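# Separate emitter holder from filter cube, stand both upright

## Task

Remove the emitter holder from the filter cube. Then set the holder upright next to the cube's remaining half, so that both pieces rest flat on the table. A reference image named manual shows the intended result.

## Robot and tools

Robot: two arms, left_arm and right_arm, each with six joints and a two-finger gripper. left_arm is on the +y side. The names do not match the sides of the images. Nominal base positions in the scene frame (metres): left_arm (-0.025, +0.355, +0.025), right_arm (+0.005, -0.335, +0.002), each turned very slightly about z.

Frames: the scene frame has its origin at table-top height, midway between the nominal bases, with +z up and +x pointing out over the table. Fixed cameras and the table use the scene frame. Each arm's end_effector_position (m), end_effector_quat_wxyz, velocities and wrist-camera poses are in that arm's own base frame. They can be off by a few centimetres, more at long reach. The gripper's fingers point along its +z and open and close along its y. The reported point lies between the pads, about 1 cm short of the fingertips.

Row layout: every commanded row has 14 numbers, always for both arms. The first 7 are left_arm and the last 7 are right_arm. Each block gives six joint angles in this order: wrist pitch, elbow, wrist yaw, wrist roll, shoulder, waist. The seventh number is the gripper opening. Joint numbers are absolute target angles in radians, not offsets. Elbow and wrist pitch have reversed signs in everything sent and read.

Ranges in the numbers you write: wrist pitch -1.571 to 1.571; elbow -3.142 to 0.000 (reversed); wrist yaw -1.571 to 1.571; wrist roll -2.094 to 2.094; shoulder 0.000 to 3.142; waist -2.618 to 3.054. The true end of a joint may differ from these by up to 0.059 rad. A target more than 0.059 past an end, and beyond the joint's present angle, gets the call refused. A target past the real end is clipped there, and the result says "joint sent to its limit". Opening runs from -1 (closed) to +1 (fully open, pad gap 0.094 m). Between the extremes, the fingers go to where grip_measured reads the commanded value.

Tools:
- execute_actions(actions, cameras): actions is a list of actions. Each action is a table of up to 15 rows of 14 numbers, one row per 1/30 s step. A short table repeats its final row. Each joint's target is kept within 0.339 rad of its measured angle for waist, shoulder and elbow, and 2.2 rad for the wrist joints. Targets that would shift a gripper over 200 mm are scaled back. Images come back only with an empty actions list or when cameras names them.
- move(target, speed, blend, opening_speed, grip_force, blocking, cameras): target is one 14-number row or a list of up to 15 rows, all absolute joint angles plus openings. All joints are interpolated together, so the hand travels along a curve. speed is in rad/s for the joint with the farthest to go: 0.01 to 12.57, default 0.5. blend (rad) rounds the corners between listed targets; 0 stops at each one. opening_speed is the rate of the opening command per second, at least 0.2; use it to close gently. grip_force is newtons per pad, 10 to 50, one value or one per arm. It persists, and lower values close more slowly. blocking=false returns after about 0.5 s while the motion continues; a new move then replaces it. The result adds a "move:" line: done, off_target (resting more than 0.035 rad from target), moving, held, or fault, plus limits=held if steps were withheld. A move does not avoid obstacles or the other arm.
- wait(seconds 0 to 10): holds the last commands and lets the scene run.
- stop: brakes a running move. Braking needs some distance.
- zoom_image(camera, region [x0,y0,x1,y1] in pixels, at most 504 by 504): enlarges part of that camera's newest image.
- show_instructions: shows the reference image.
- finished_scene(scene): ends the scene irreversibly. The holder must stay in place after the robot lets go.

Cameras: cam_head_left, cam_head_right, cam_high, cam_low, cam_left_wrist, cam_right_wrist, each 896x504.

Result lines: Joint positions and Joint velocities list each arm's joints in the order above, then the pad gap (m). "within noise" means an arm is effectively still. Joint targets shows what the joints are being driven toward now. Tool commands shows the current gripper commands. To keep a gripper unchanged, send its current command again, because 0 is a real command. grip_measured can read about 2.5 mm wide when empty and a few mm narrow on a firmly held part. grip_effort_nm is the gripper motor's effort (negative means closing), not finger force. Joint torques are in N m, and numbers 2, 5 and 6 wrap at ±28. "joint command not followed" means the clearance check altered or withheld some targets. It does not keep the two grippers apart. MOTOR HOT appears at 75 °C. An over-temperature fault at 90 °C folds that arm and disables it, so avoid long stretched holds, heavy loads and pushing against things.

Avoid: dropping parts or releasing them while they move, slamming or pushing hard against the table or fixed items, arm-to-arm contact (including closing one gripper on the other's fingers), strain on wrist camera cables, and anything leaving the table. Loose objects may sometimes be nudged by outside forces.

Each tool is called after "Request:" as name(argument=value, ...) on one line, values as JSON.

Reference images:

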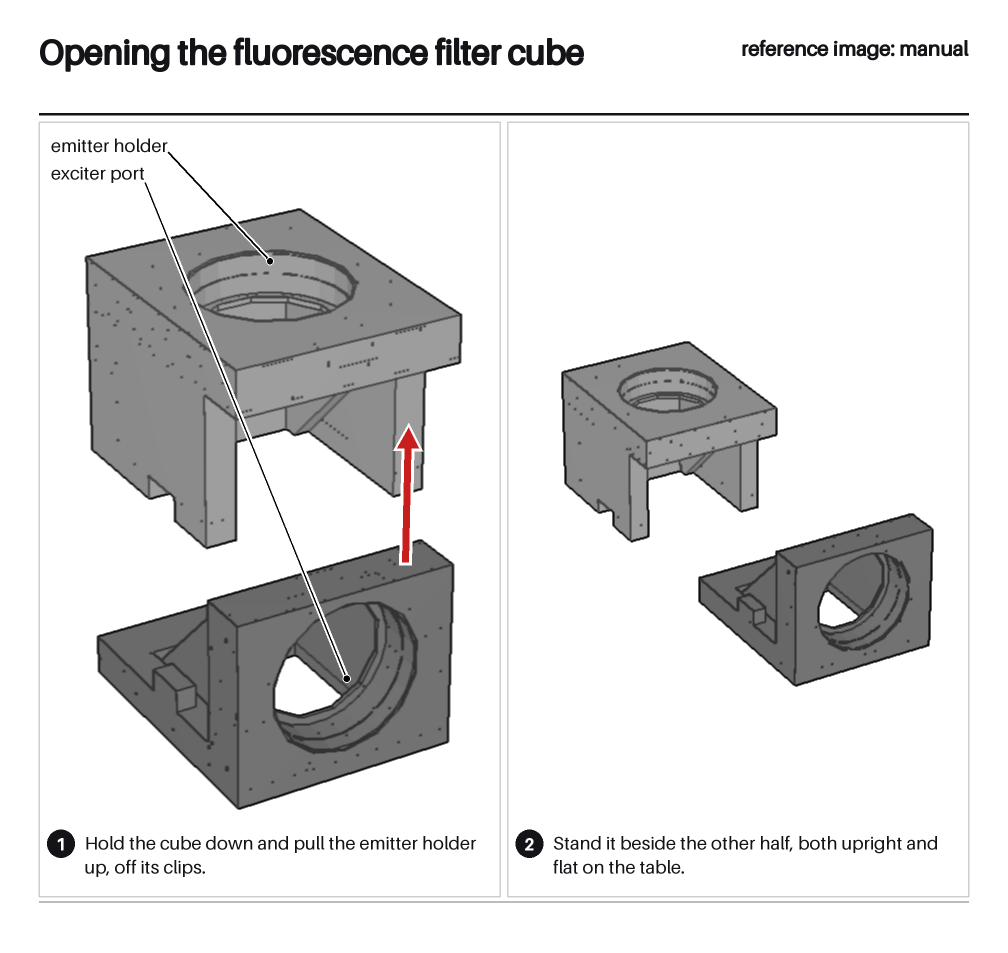

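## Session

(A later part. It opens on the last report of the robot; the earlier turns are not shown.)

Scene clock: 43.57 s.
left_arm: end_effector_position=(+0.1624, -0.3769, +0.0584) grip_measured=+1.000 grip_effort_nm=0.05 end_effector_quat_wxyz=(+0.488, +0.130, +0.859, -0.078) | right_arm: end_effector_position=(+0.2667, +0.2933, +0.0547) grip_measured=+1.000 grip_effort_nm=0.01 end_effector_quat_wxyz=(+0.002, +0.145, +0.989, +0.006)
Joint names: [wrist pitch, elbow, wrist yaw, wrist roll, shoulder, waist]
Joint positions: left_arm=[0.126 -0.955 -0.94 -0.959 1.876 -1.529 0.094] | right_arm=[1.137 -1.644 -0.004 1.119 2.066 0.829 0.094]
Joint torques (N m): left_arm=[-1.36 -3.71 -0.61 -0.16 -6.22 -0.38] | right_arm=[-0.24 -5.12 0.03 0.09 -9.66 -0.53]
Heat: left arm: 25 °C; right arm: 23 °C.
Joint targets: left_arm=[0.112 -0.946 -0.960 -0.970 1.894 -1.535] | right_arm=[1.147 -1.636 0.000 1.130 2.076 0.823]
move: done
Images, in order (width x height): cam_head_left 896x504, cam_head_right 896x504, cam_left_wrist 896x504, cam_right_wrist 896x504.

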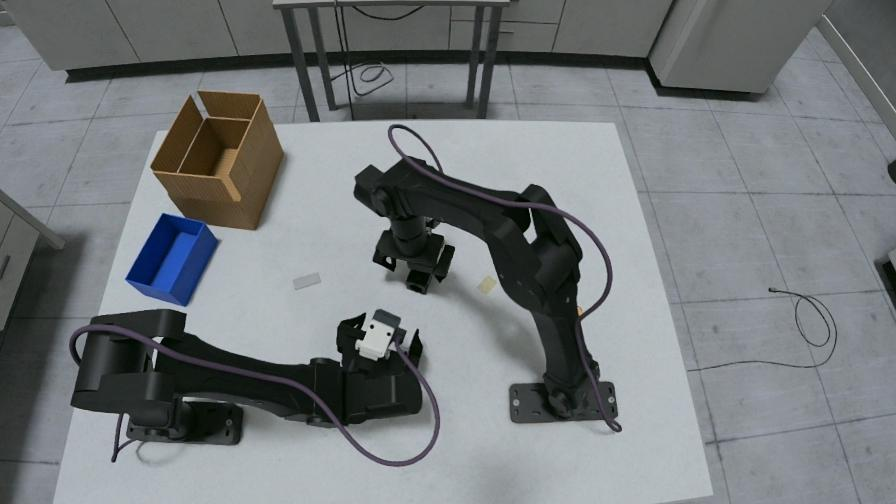

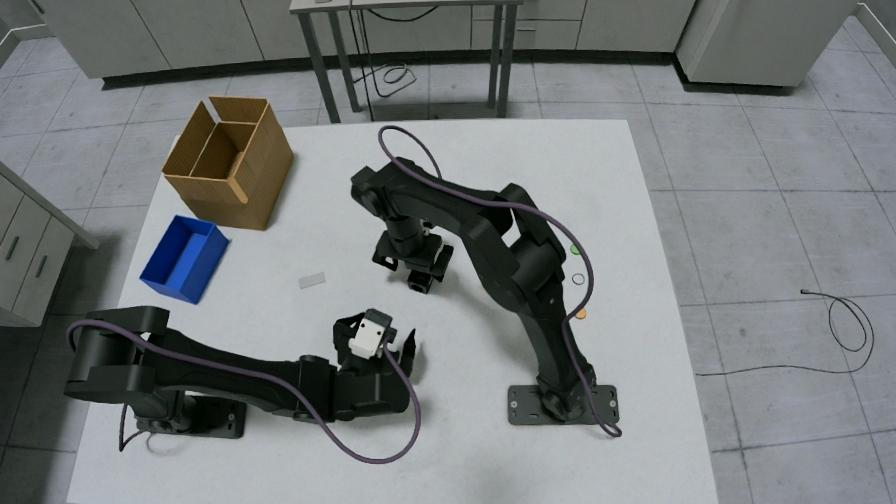

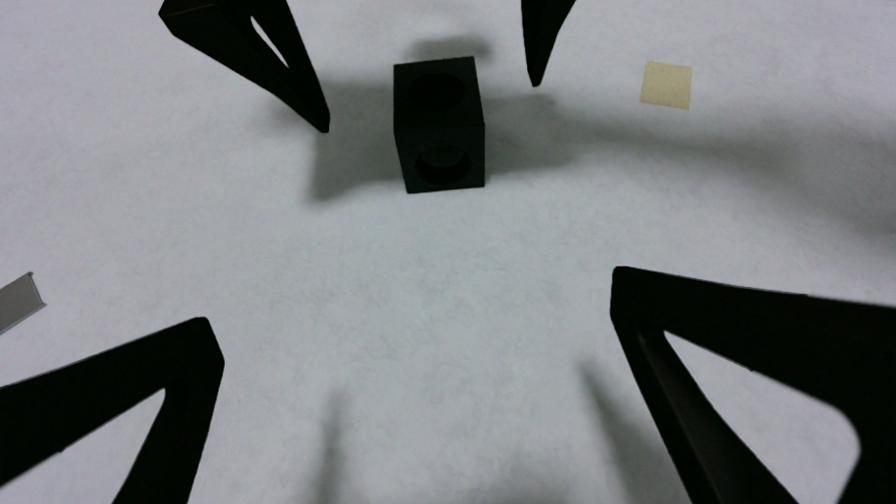

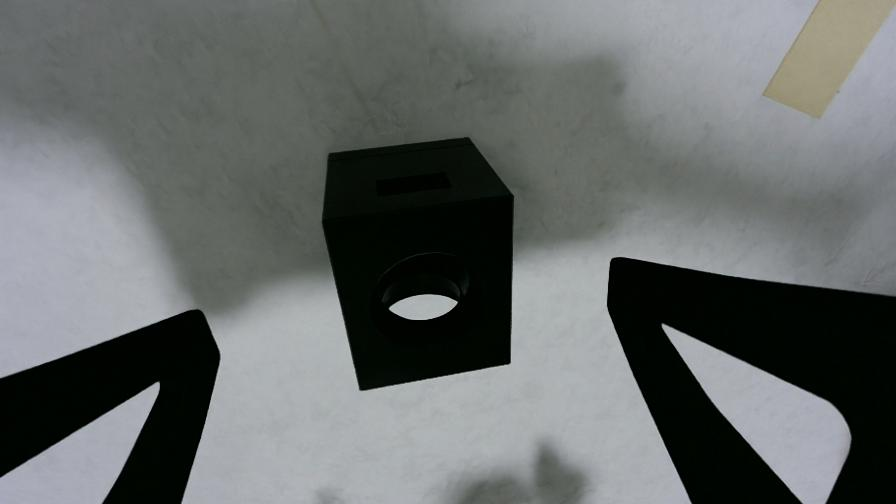

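Request:
move(target=[0.112, -0.946, -0.960, -0.970, 1.894, -1.535, 1, 0.985, -1.479, 0, 1.085, 1.925, 0.806, 1], speed=0.4, cameras=["cam_head_left", "cam_left_wrist", "cam_right_wrist"])

Request:
zoom_image(camera="cam_head_left", region=[340, 200, 480, 320])

Request:
zoom_image(camera="cam_left_wrist", region=[280, 0, 620, 240])

Scene clock: 70.37 s.
left_arm: end_effector_position=(+0.1624, -0.3769, +0.0584) grip_measured=+1.000 grip_effort_nm=0.05 end_effector_quat_wxyz=(+0.488, +0.130, +0.859, -0.078) | right_arm: end_effector_position=(+0.2713, +0.2895, +0.0583) grip_measured=+1.000 grip_effort_nm=0.01 end_effector_quat_wxyz=(+0.036, +0.137, +0.989, +0.053)
Joint names: [wrist pitch, elbow, wrist yaw, wrist roll, shoulder, waist]
Joint positions: left_arm=[0.126 -0.955 -0.94 -0.959 1.876 -1.529 0.094] | right_arm=[0.977 -1.49 -0.004 1.088 1.956 0.813 0.094]
Joint torques (N m): left_arm=[-1.37 -3.74 -0.6 -0.16 -6.26 -0.43] | right_arm=[-0.44 -5 0.04 0 -12.23 -0.64]
Heat: left arm: 25 °C; right arm: 24 °C.
Joint targets: left_arm=[0.112 -0.946 -0.960 -0.970 1.894 -1.535] | right_arm=[0.985 -1.479 0.000 1.085 1.925 0.806]
move: done
Images, in order (width x height): cam_head_left 896x504, cam_left_wrist 896x504, cam_right_wrist 896x504.

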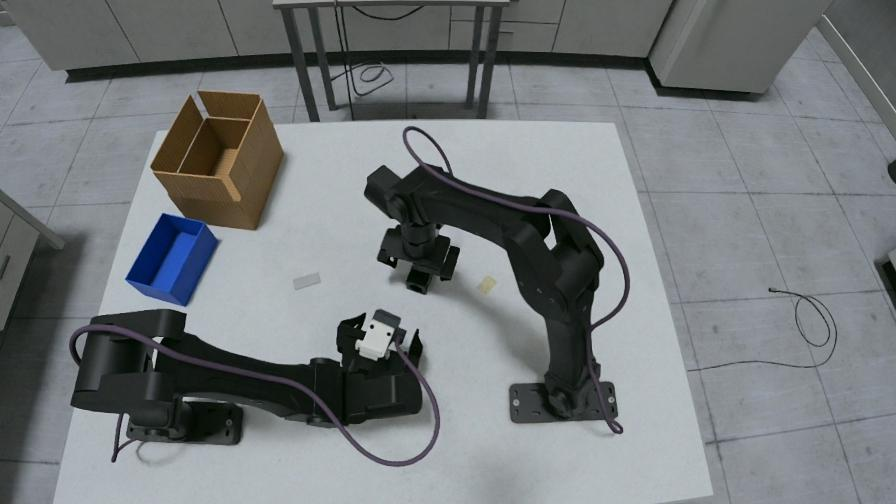

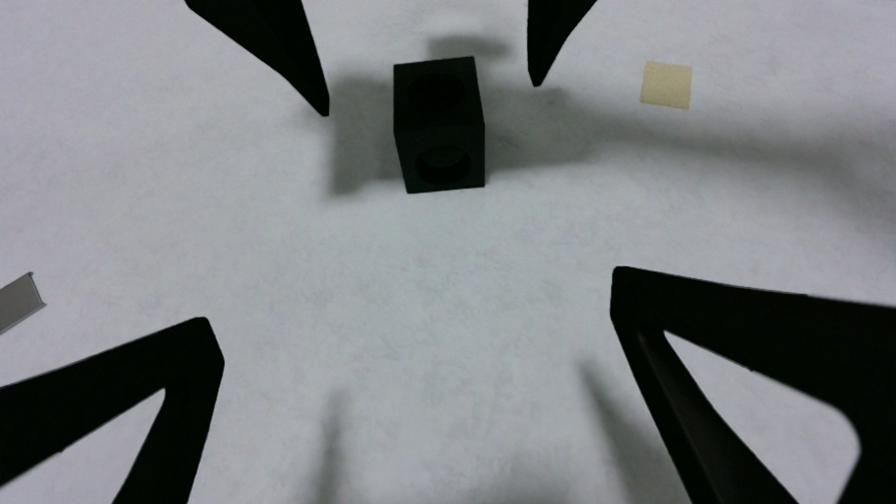

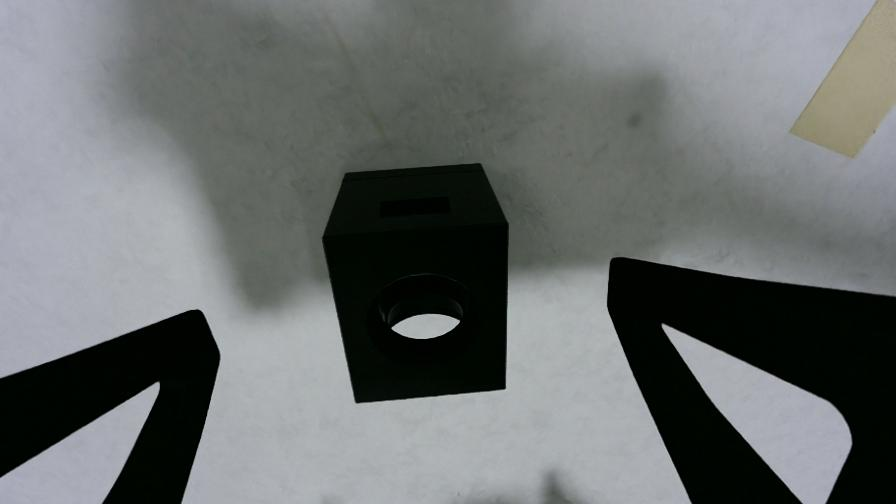

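Scaled by 3.600 from the camera's 896x504 image, which has a finer 1280x720 frame.

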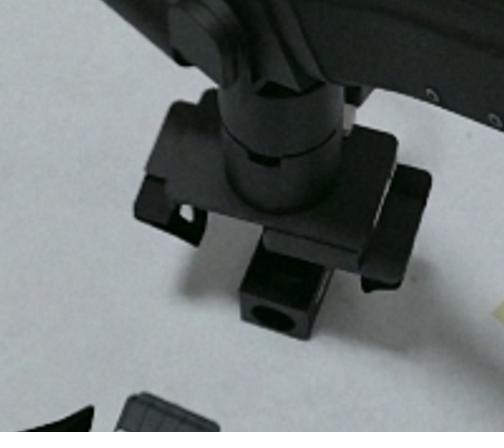

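Scaled by 1.482 from the camera's 896x504 image, which has a finer 1280x720 frame.

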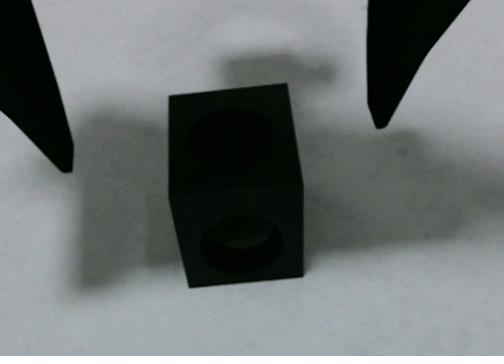

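Request:
move(target=[0.112, -0.946, -0.960, -0.970, 1.894, -1.535, 1, 0.878, -1.376, 0, 1.125, 1.873, 0.802, 1], speed=0.3, cameras=["cam_head_left", "cam_left_wrist", "cam_right_wrist"])

Request:
zoom_image(camera="cam_left_wrist", region=[280, 0, 620, 240])

Scene clock: 73.80 s.
left_arm: end_effector_position=(+0.1624, -0.3769, +0.0584) grip_measured=+1.000 grip_effort_nm=0.05 end_effector_quat_wxyz=(+0.488, +0.130, +0.859, -0.078) | right_arm: end_effector_position=(+0.2694, +0.2874, +0.0494) grip_measured=+1.000 grip_effort_nm=0.01 end_effector_quat_wxyz=(+0.048, +0.150, +0.985, +0.073)
Joint names: [wrist pitch, elbow, wrist yaw, wrist roll, shoulder, waist]
Joint positions: left_arm=[0.126 -0.955 -0.94 -0.959 1.876 -1.529 0.094] | right_arm=[0.871 -1.387 -0.004 1.115 1.913 0.813 0.094]
Joint torques (N m): left_arm=[-1.36 -3.74 -0.61 -0.15 -6.19 -0.42] | right_arm=[-0.51 -4.94 0.03 0.11 -12.71 -1.07]
Heat: left arm: 25 °C; right arm: 25 °C.
Joint targets: left_arm=[0.112 -0.946 -0.960 -0.970 1.894 -1.535] | right_arm=[0.878 -1.376 0.000 1.125 1.873 0.802]
move: off_target (right_arm); right_arm: the shoulder is farthest, 0.040 rad from its target
Images, in order (width x height): cam_head_left 896x504, cam_left_wrist 896x504, cam_right_wrist 896x504.

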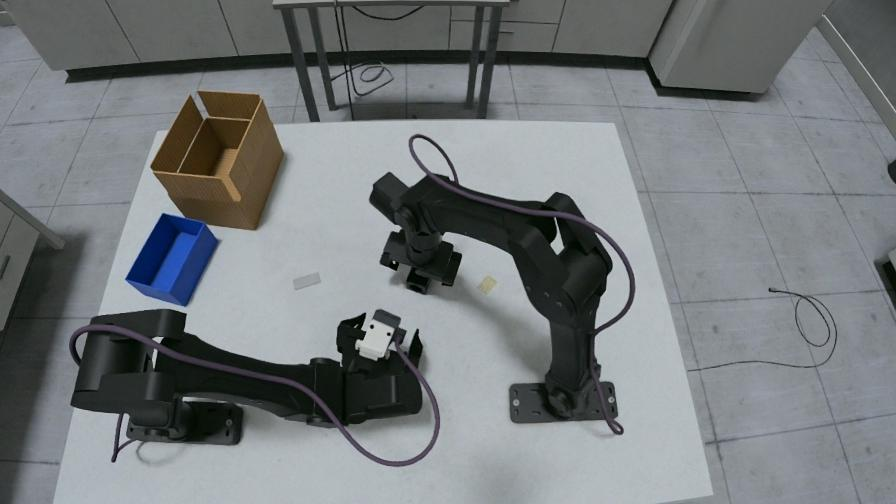

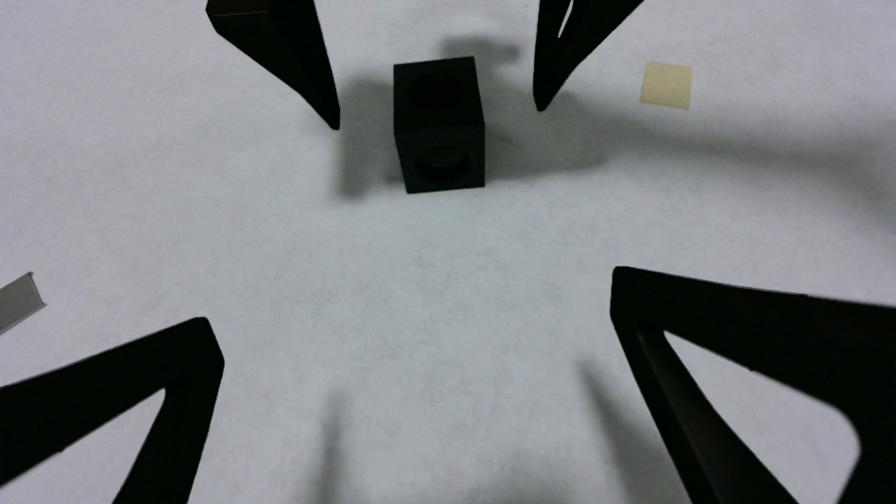

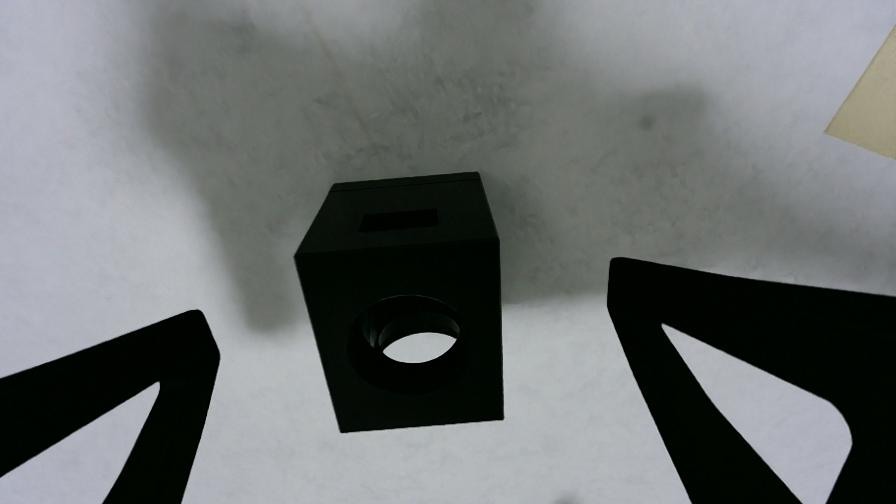

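Scaled by 1.482 from the camera's 896x504 image, which has a finer 1280x720 frame.

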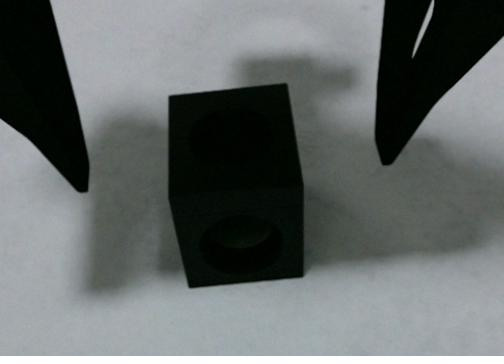

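Request:
move(target=[-0.548, -0.946, -0.970, -0.600, 2.212, -1.401, 1, 0.878, -1.376, 0, 1.125, 1.873, 0.802, 1], speed=0.5, cameras=["cam_head_left", "cam_left_wrist", "cam_right_wrist"])

Request:
zoom_image(camera="cam_head_left", region=[320, 200, 480, 360])

Scene clock: 80.87 s.
left_arm: end_effector_position=(+0.2186, -0.4134, +0.0090) grip_measured=+1.000 grip_effort_nm=0.05 end_effector_quat_wxyz=(+0.552, +0.138, +0.817, -0.091) | right_arm: end_effector_position=(+0.2695, +0.2875, +0.0495) grip_measured=+1.000 grip_effort_nm=0.01 end_effector_quat_wxyz=(+0.048, +0.149, +0.985, +0.073)
Joint names: [wrist pitch, elbow, wrist yaw, wrist roll, shoulder, waist]
Joint positions: left_arm=[-0.533 -0.955 -0.956 -0.602 2.191 -1.407 0.094] | right_arm=[0.87 -1.387 -0.004 1.115 1.913 0.813 0.094]
Joint torques (N m): left_arm=[-1.65 -2.93 -0.46 -0.02 -7.58 0.55] | right_arm=[-0.52 -4.98 0.04 0.08 -12.66 -1.05]
Heat: left arm: 26 °C; right arm: 25 °C.
Joint targets: left_arm=[-0.548 -0.946 -0.970 -0.600 2.212 -1.401] | right_arm=[0.878 -1.376 0.000 1.125 1.873 0.802]
move: off_target (right_arm); right_arm: the shoulder is farthest, 0.040 rad from its target
Images, in order (width x height): cam_head_left 896x504, cam_left_wrist 896x504, cam_right_wrist 896x504.

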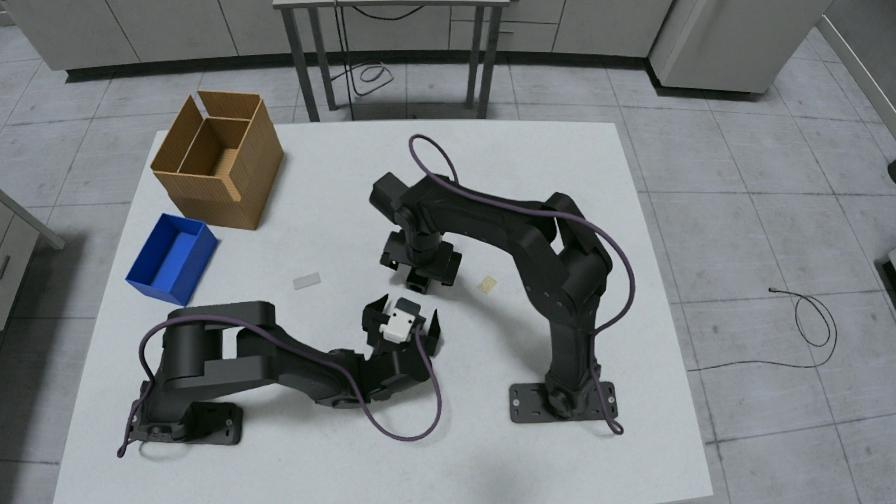

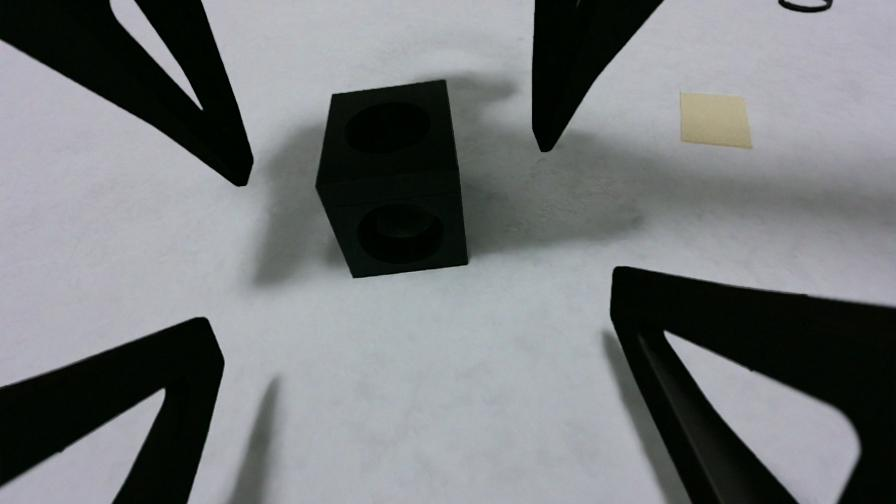

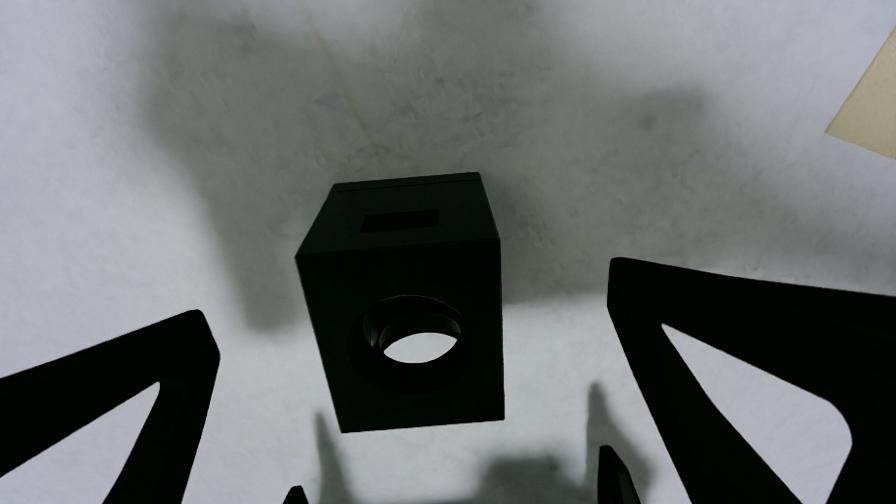

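Scaled by 3.150 from the camera's 896x504 image, which has a finer 1280x720 frame.

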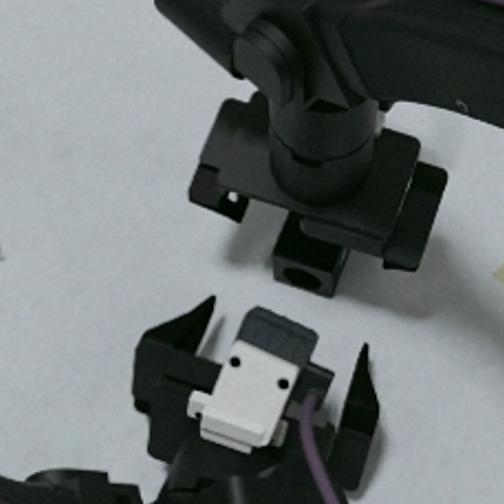

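Request:
move(target=[-0.809, -1.001, -0.922, -0.443, 2.364, -1.318, 1, 0.878, -1.376, 0, 1.125, 1.873, 0.802, 1], speed=0.2, cameras=["cam_head_left", "cam_left_wrist", "cam_right_wrist"])

Request:
zoom_image(camera="cam_head_left", region=[340, 220, 480, 360])

Request:
zoom_image(camera="cam_left_wrist", region=[200, 80, 620, 420])

Scene clock: 86.20 s.
left_arm: end_effector_position=(+0.2543, -0.4207, -0.0064) grip_measured=+1.000 grip_effort_nm=0.05 end_effector_quat_wxyz=(+0.580, +0.129, +0.798, -0.100) | right_arm: end_effector_position=(+0.2695, +0.2875, +0.0495) grip_measured=+1.000 grip_effort_nm=0.01 end_effector_quat_wxyz=(+0.048, +0.149, +0.985, +0.073)
Joint names: [wrist pitch, elbow, wrist yaw, wrist roll, shoulder, waist]
Joint positions: left_arm=[-0.81 -0.988 -0.925 -0.452 2.332 -1.327 0.094] | right_arm=[0.87 -1.387 -0.004 1.115 1.913 0.813 0.094]
Joint torques (N m): left_arm=[-1.65 -4.19 -0.22 0.06 -7.38 0.76] | right_arm=[-0.53 -4.96 0.02 0.09 -12.67 -1.03]
Heat: left arm: 26 °C; right arm: 25 °C.
Joint targets: left_arm=[-0.809 -1.001 -0.922 -0.443 2.364 -1.318] | right_arm=[0.878 -1.376 0.000 1.125 1.873 0.802]
move: off_target (right_arm); right_arm: the shoulder is farthest, 0.040 rad from its target
Images, in order (width x height): cam_head_left 896x504, cam_left_wrist 896x504, cam_right_wrist 896x504.

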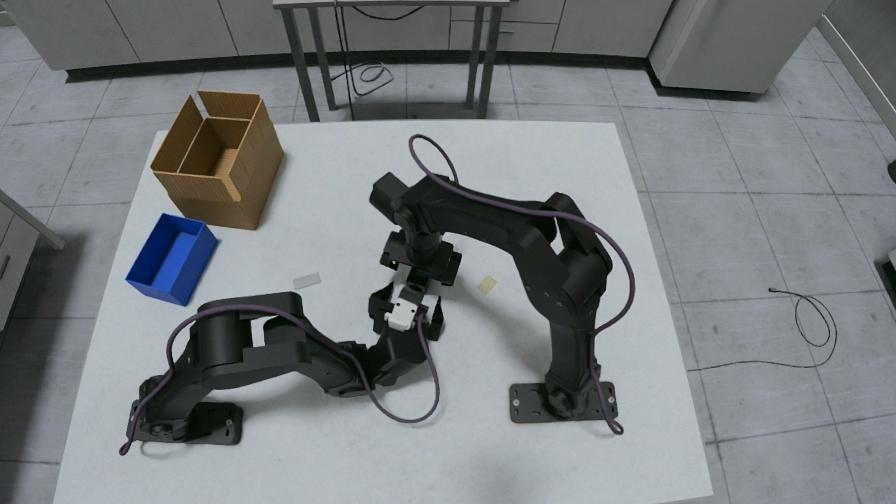

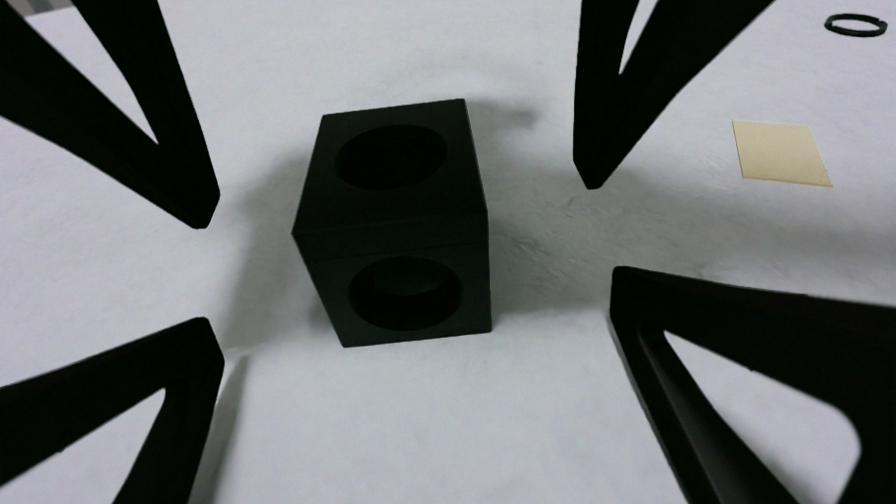

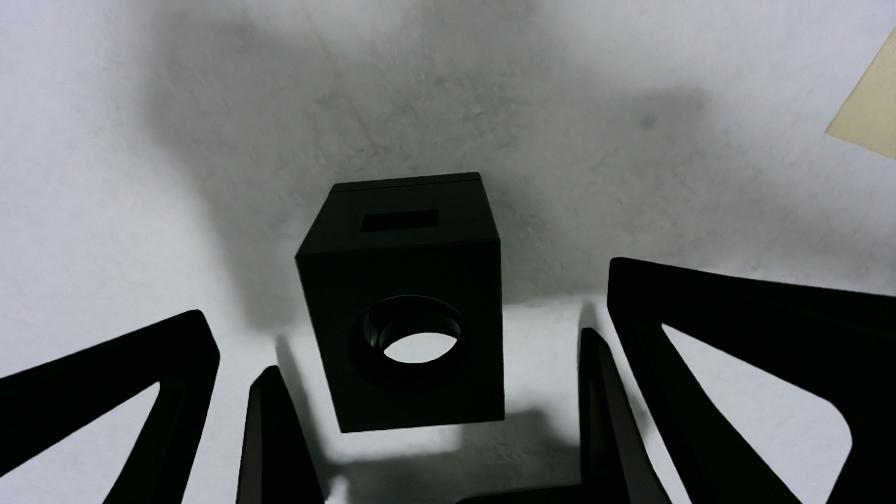

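Scaled by 3.600 from the camera's 896x504 image, which has a finer 1280x720 frame.

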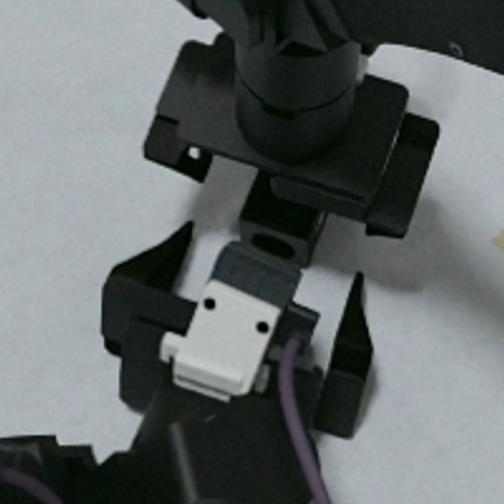

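Scaled by 1.200 from the camera's 896x504 image, which has a finer 1280x720 frame.

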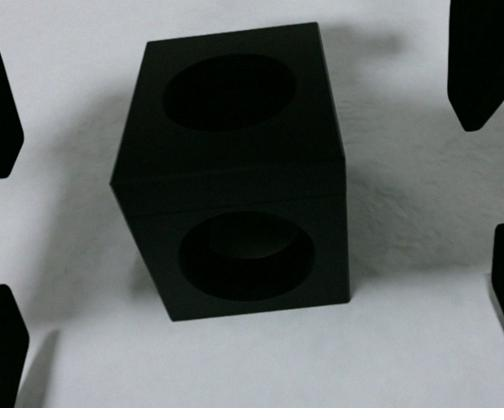

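Request:
move(target=[-0.795, -1.024, -0.912, -0.429, 2.374, -1.307, 1, 0.878, -1.376, 0, 1.125, 1.873, 0.802, 1], speed=0.1, cameras=["cam_left_wrist", "cam_right_wrist"])

Scene clock: 88.77 s.
left_arm: end_effector_position=(+0.2594, -0.4245, -0.0063) grip_measured=+1.000 grip_effort_nm=0.05 end_effector_quat_wxyz=(+0.581, +0.130, +0.797, -0.100) | right_arm: end_effector_position=(+0.2695, +0.2875, +0.0495) grip_measured=+1.000 grip_effort_nm=0.01 end_effector_quat_wxyz=(+0.048, +0.149, +0.985, +0.073)
Joint names: [wrist pitch, elbow, wrist yaw, wrist roll, shoulder, waist]
Joint positions: left_arm=[-0.81 -1.009 -0.916 -0.438 2.343 -1.316 0.094] | right_arm=[0.87 -1.387 -0.004 1.115 1.913 0.813 0.094]
Joint torques (N m): left_arm=[-1.54 -4.41 -0.21 0.06 -7.5 0.75] | right_arm=[-0.52 -5 0.04 0.09 -12.68 -1.03]
Heat: left arm: 26 °C; right arm: 25 °C.
Joint targets: left_arm=[-0.795 -1.024 -0.912 -0.429 2.374 -1.307] | right_arm=[0.878 -1.376 0.000 1.125 1.873 0.802]
move: off_target (right_arm); right_arm: the shoulder is farthest, 0.040 rad from its target
Images, in order (width x height): cam_left_wrist 896x504, cam_right_wrist 896x504.

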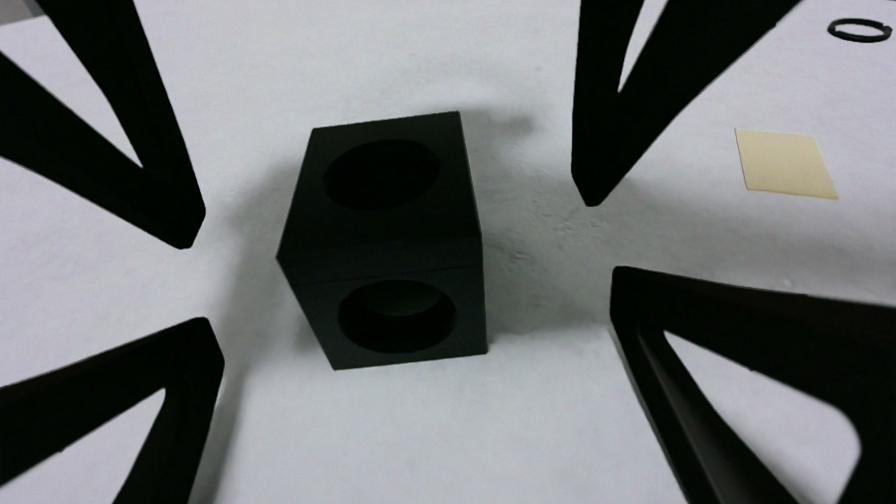

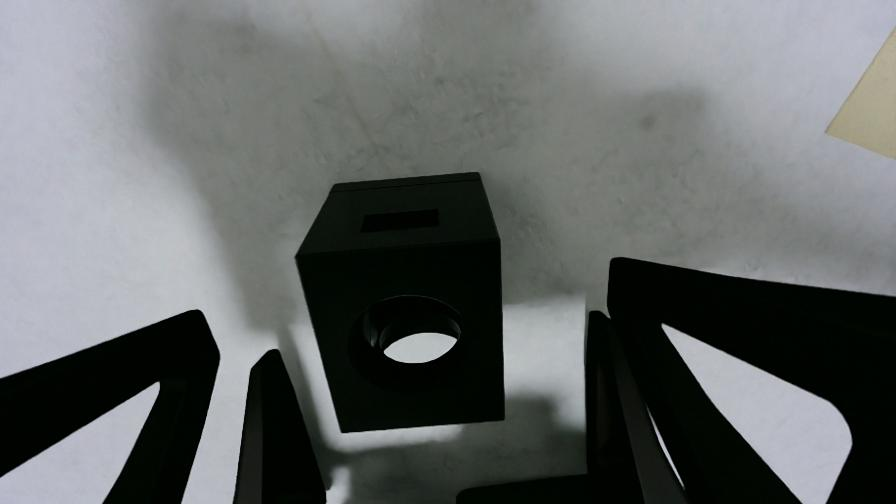

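Request:
move(target=[[-0.795, -1.024, -0.912, -0.429, 2.374, -1.307, -0.32, 0.878, -1.376, 0, 1.125, 1.873, 0.802, 0.0], [-0.795, -1.024, -0.912, -0.429, 2.374, -1.307, -0.32, 0.878, -1.376, 0, 1.125, 1.873, 0.802, -0.32]], speed=0.1, opening_speed=0.6, cameras=["cam_left_wrist", "cam_right_wrist"])

Scene clock: 93.17 s.
left_arm: end_effector_position=(+0.2592, -0.4248, -0.0065) grip_measured=-0.198 grip_effort_nm=-0.98 end_effector_quat_wxyz=(+0.581, +0.133, +0.797, -0.099) | right_arm: end_effector_position=(+0.2701, +0.2858, +0.0493) grip_measured=-0.174 grip_effort_nm=-1.01 end_effector_quat_wxyz=(+0.047, +0.152, +0.985, +0.071)
Joint names: [wrist pitch, elbow, wrist yaw, wrist roll, shoulder, waist]
Joint positions: left_arm=[-0.81 -1.009 -0.914 -0.432 2.343 -1.316 0.038] | right_arm=[0.873 -1.387 -0.004 1.115 1.913 0.809 0.039]
Joint torques (N m): left_arm=[-1.53 -4.41 -0.23 0.03 -7.53 0.7] | right_arm=[-0.55 -5.03 0.04 0.07 -12.66 -0.7]
Heat: left arm: 26 °C; right arm: 25 °C.
Joint targets: left_arm=[-0.795 -1.024 -0.912 -0.429 2.374 -1.307] | right_arm=[0.878 -1.376 0.000 1.125 1.873 0.802]
move: off_target (right_arm); target 2's new numbers were sent with right_arm's shoulder 0.040 rad from that target; right_arm: the shoulder is farthest, 0.040 rad from its target
Images, in order (width x height): cam_left_wrist 896x504, cam_right_wrist 896x504.

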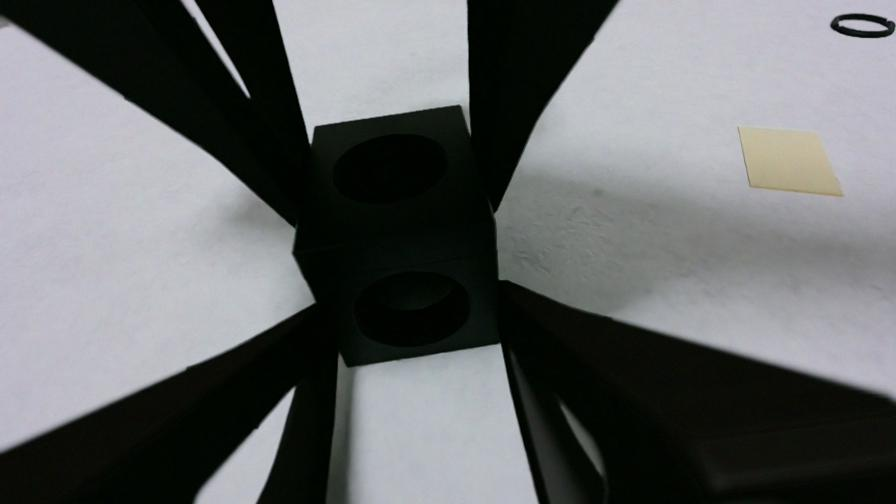

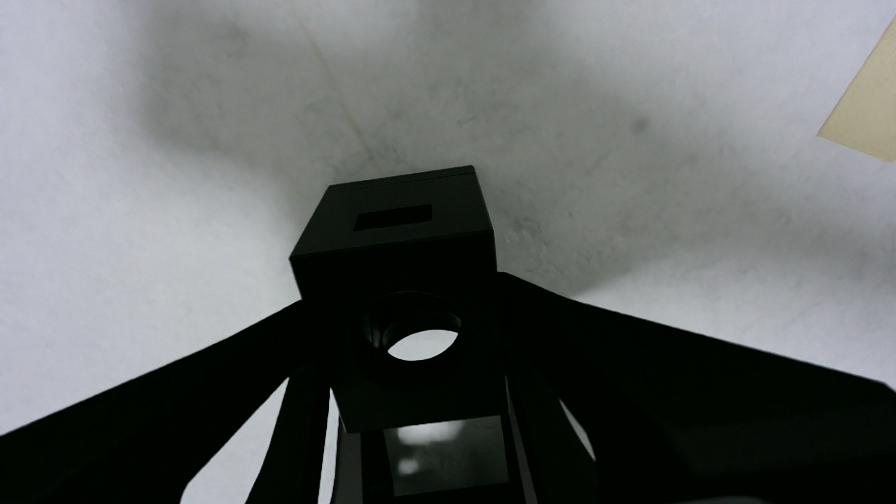

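Request:
move(target=[-0.795, -1.024, -0.912, -0.429, 2.374, -1.307, -0.32, 0.956, -1.455, 0, 1.125, 1.855, 0.802, -0.32], speed=0.08, cameras=["cam_left_wrist", "cam_right_wrist", "cam_head_left"])

Scene clock: 95.67 s.
left_arm: end_effector_position=(+0.2604, -0.4273, -0.0019) grip_measured=-0.198 grip_effort_nm=-0.98 end_effector_quat_wxyz=(+0.586, +0.127, +0.794, -0.105) | right_arm: end_effector_position=(+0.2698, +0.2833, +0.0558) grip_measured=-0.174 grip_effort_nm=-1.02 end_effector_quat_wxyz=(+0.046, +0.151, +0.985, +0.063)
Joint names: [wrist pitch, elbow, wrist yaw, wrist roll, shoulder, waist]
Joint positions: left_arm=[-0.825 -1.016 -0.919 -0.429 2.343 -1.316 0.038] | right_arm=[0.918 -1.416 0.004 1.113 1.912 0.809 0.039]
Joint torques (N m): left_arm=[-1.36 -3.92 -0.17 -0.03 -7.56 0.77] | right_arm=[-0.2 -9.95 -0.04 0.11 -14.19 -0.65]
Heat: left arm: 26 °C; right arm: 25 °C.
Joint targets: left_arm=[-0.795 -1.024 -0.912 -0.429 2.374 -1.307] | right_arm=[0.956 -1.455 0.000 1.125 1.855 0.802]
move: off_target (right_arm); right_arm: the shoulder is farthest, 0.057 rad from its target
Images, in order (width x height): cam_head_left 896x504, cam_left_wrist 896x504, cam_right_wrist 896x504.

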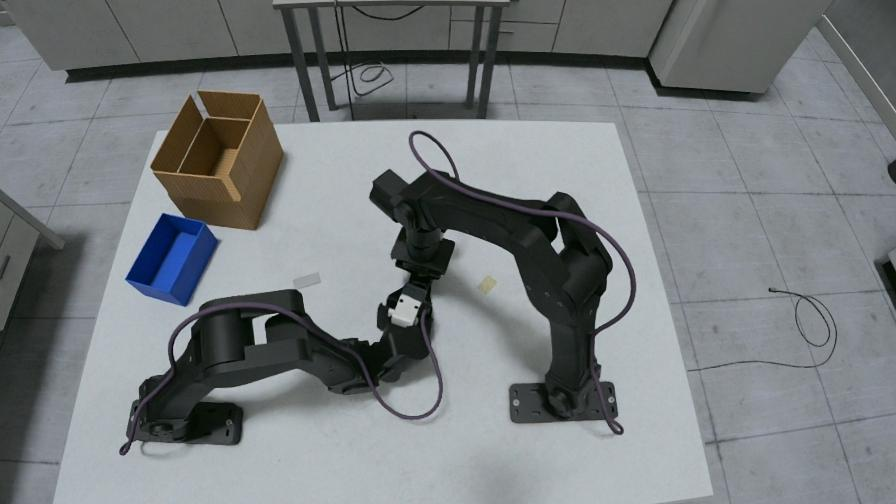

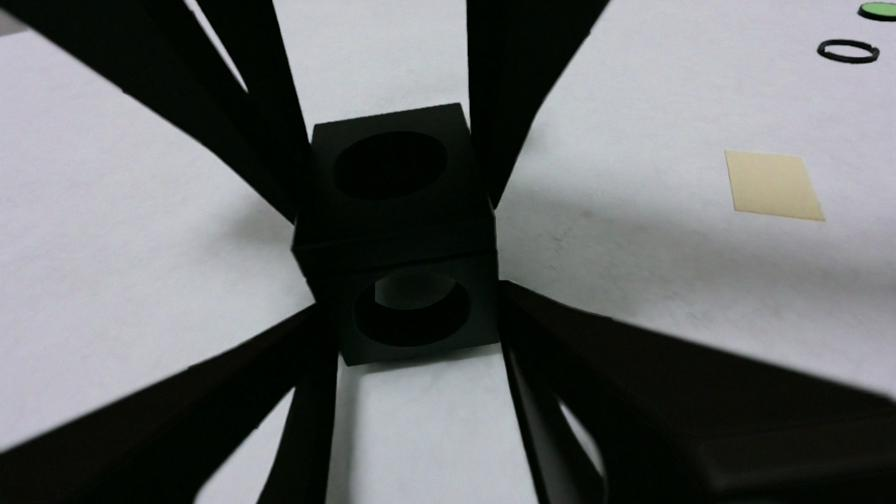

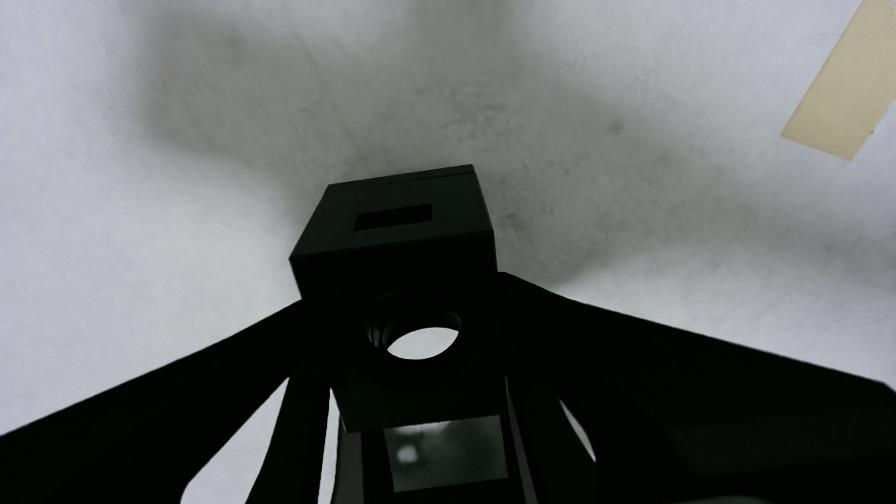

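Request:
move(target=[-0.795, -1.005, -0.912, -0.429, 2.40, -1.307, -0.32, 1.02, -1.52, 0, 1.125, 1.825, 0.802, -0.32], speed=0.08, cameras=["cam_left_wrist", "cam_right_wrist", "cam_head_left"])

Request:
zoom_image(camera="cam_left_wrist", region=[240, 60, 560, 400])

Scene clock: 98.57 s.
left_arm: end_effector_position=(+0.2626, -0.4292, +0.0074) grip_measured=-0.198 grip_effort_nm=-0.98 end_effector_quat_wxyz=(+0.598, +0.113, +0.785, -0.115) | right_arm: end_effector_position=(+0.2720, +0.2822, +0.0681) grip_measured=-0.174 grip_effort_nm=-1.02 end_effector_quat_wxyz=(+0.050, +0.146, +0.986, +0.055)
Joint names: [wrist pitch, elbow, wrist yaw, wrist roll, shoulder, waist]
Joint positions: left_arm=[-0.878 -1.016 -0.933 -0.416 2.343 -1.316 0.038] | right_arm=[0.978 -1.467 0.017 1.102 1.912 0.809 0.039]
Joint torques (N m): left_arm=[-0.84 -2.45 -0.01 -0.18 -5.79 0.76] | right_arm=[-0.16 -11.33 -0.21 0.21 -16.9 -0.69]
Heat: left arm: 26 °C; right arm: 26 °C.
Joint targets: left_arm=[-0.795 -1.005 -0.912 -0.429 2.400 -1.307] | right_arm=[1.020 -1.520 0.000 1.125 1.825 0.802]
move: off_target (left_arm, right_arm); left_arm: the wrist pitch is farthest, 0.083 rad from its target; right_arm: the shoulder is farthest, 0.087 rad from its target
Images, in order (width x height): cam_head_left 896x504, cam_left_wrist 896x504, cam_right_wrist 896x504.

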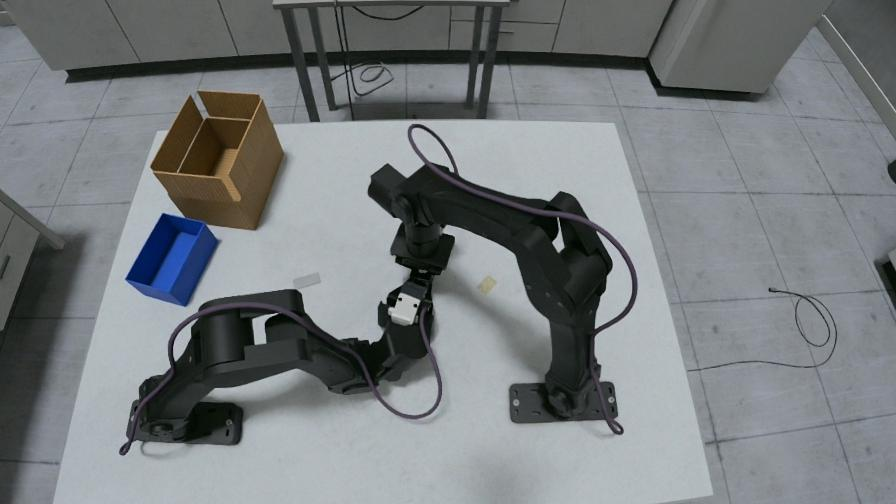

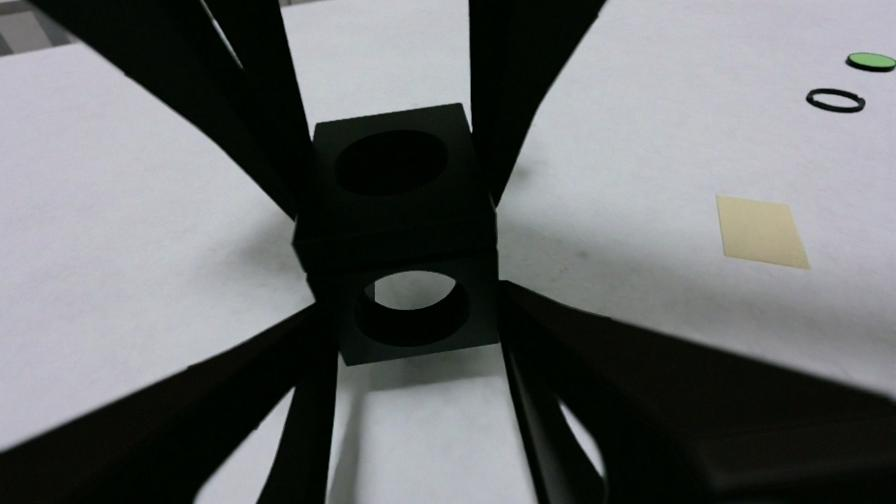

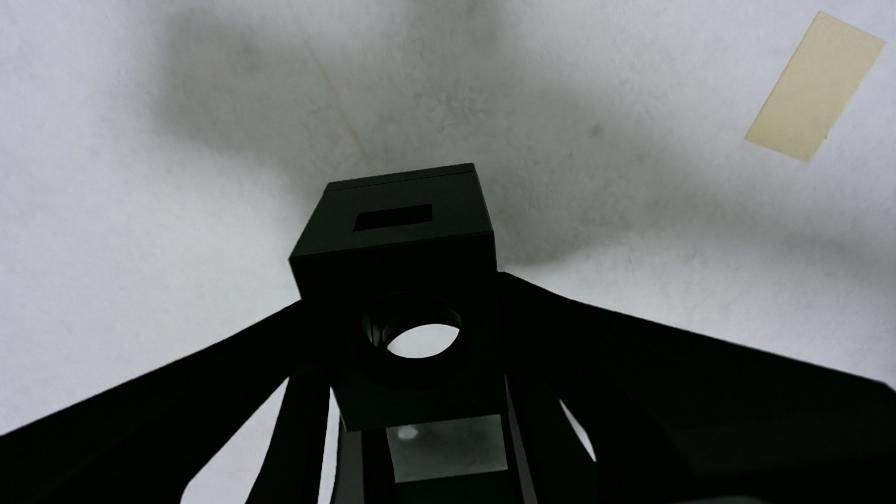

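Scaled by 1.482 from the camera's 896x504 image, which has a finer 1280x720 frame.

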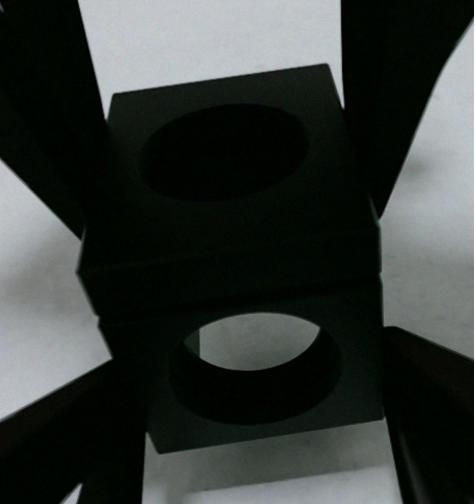

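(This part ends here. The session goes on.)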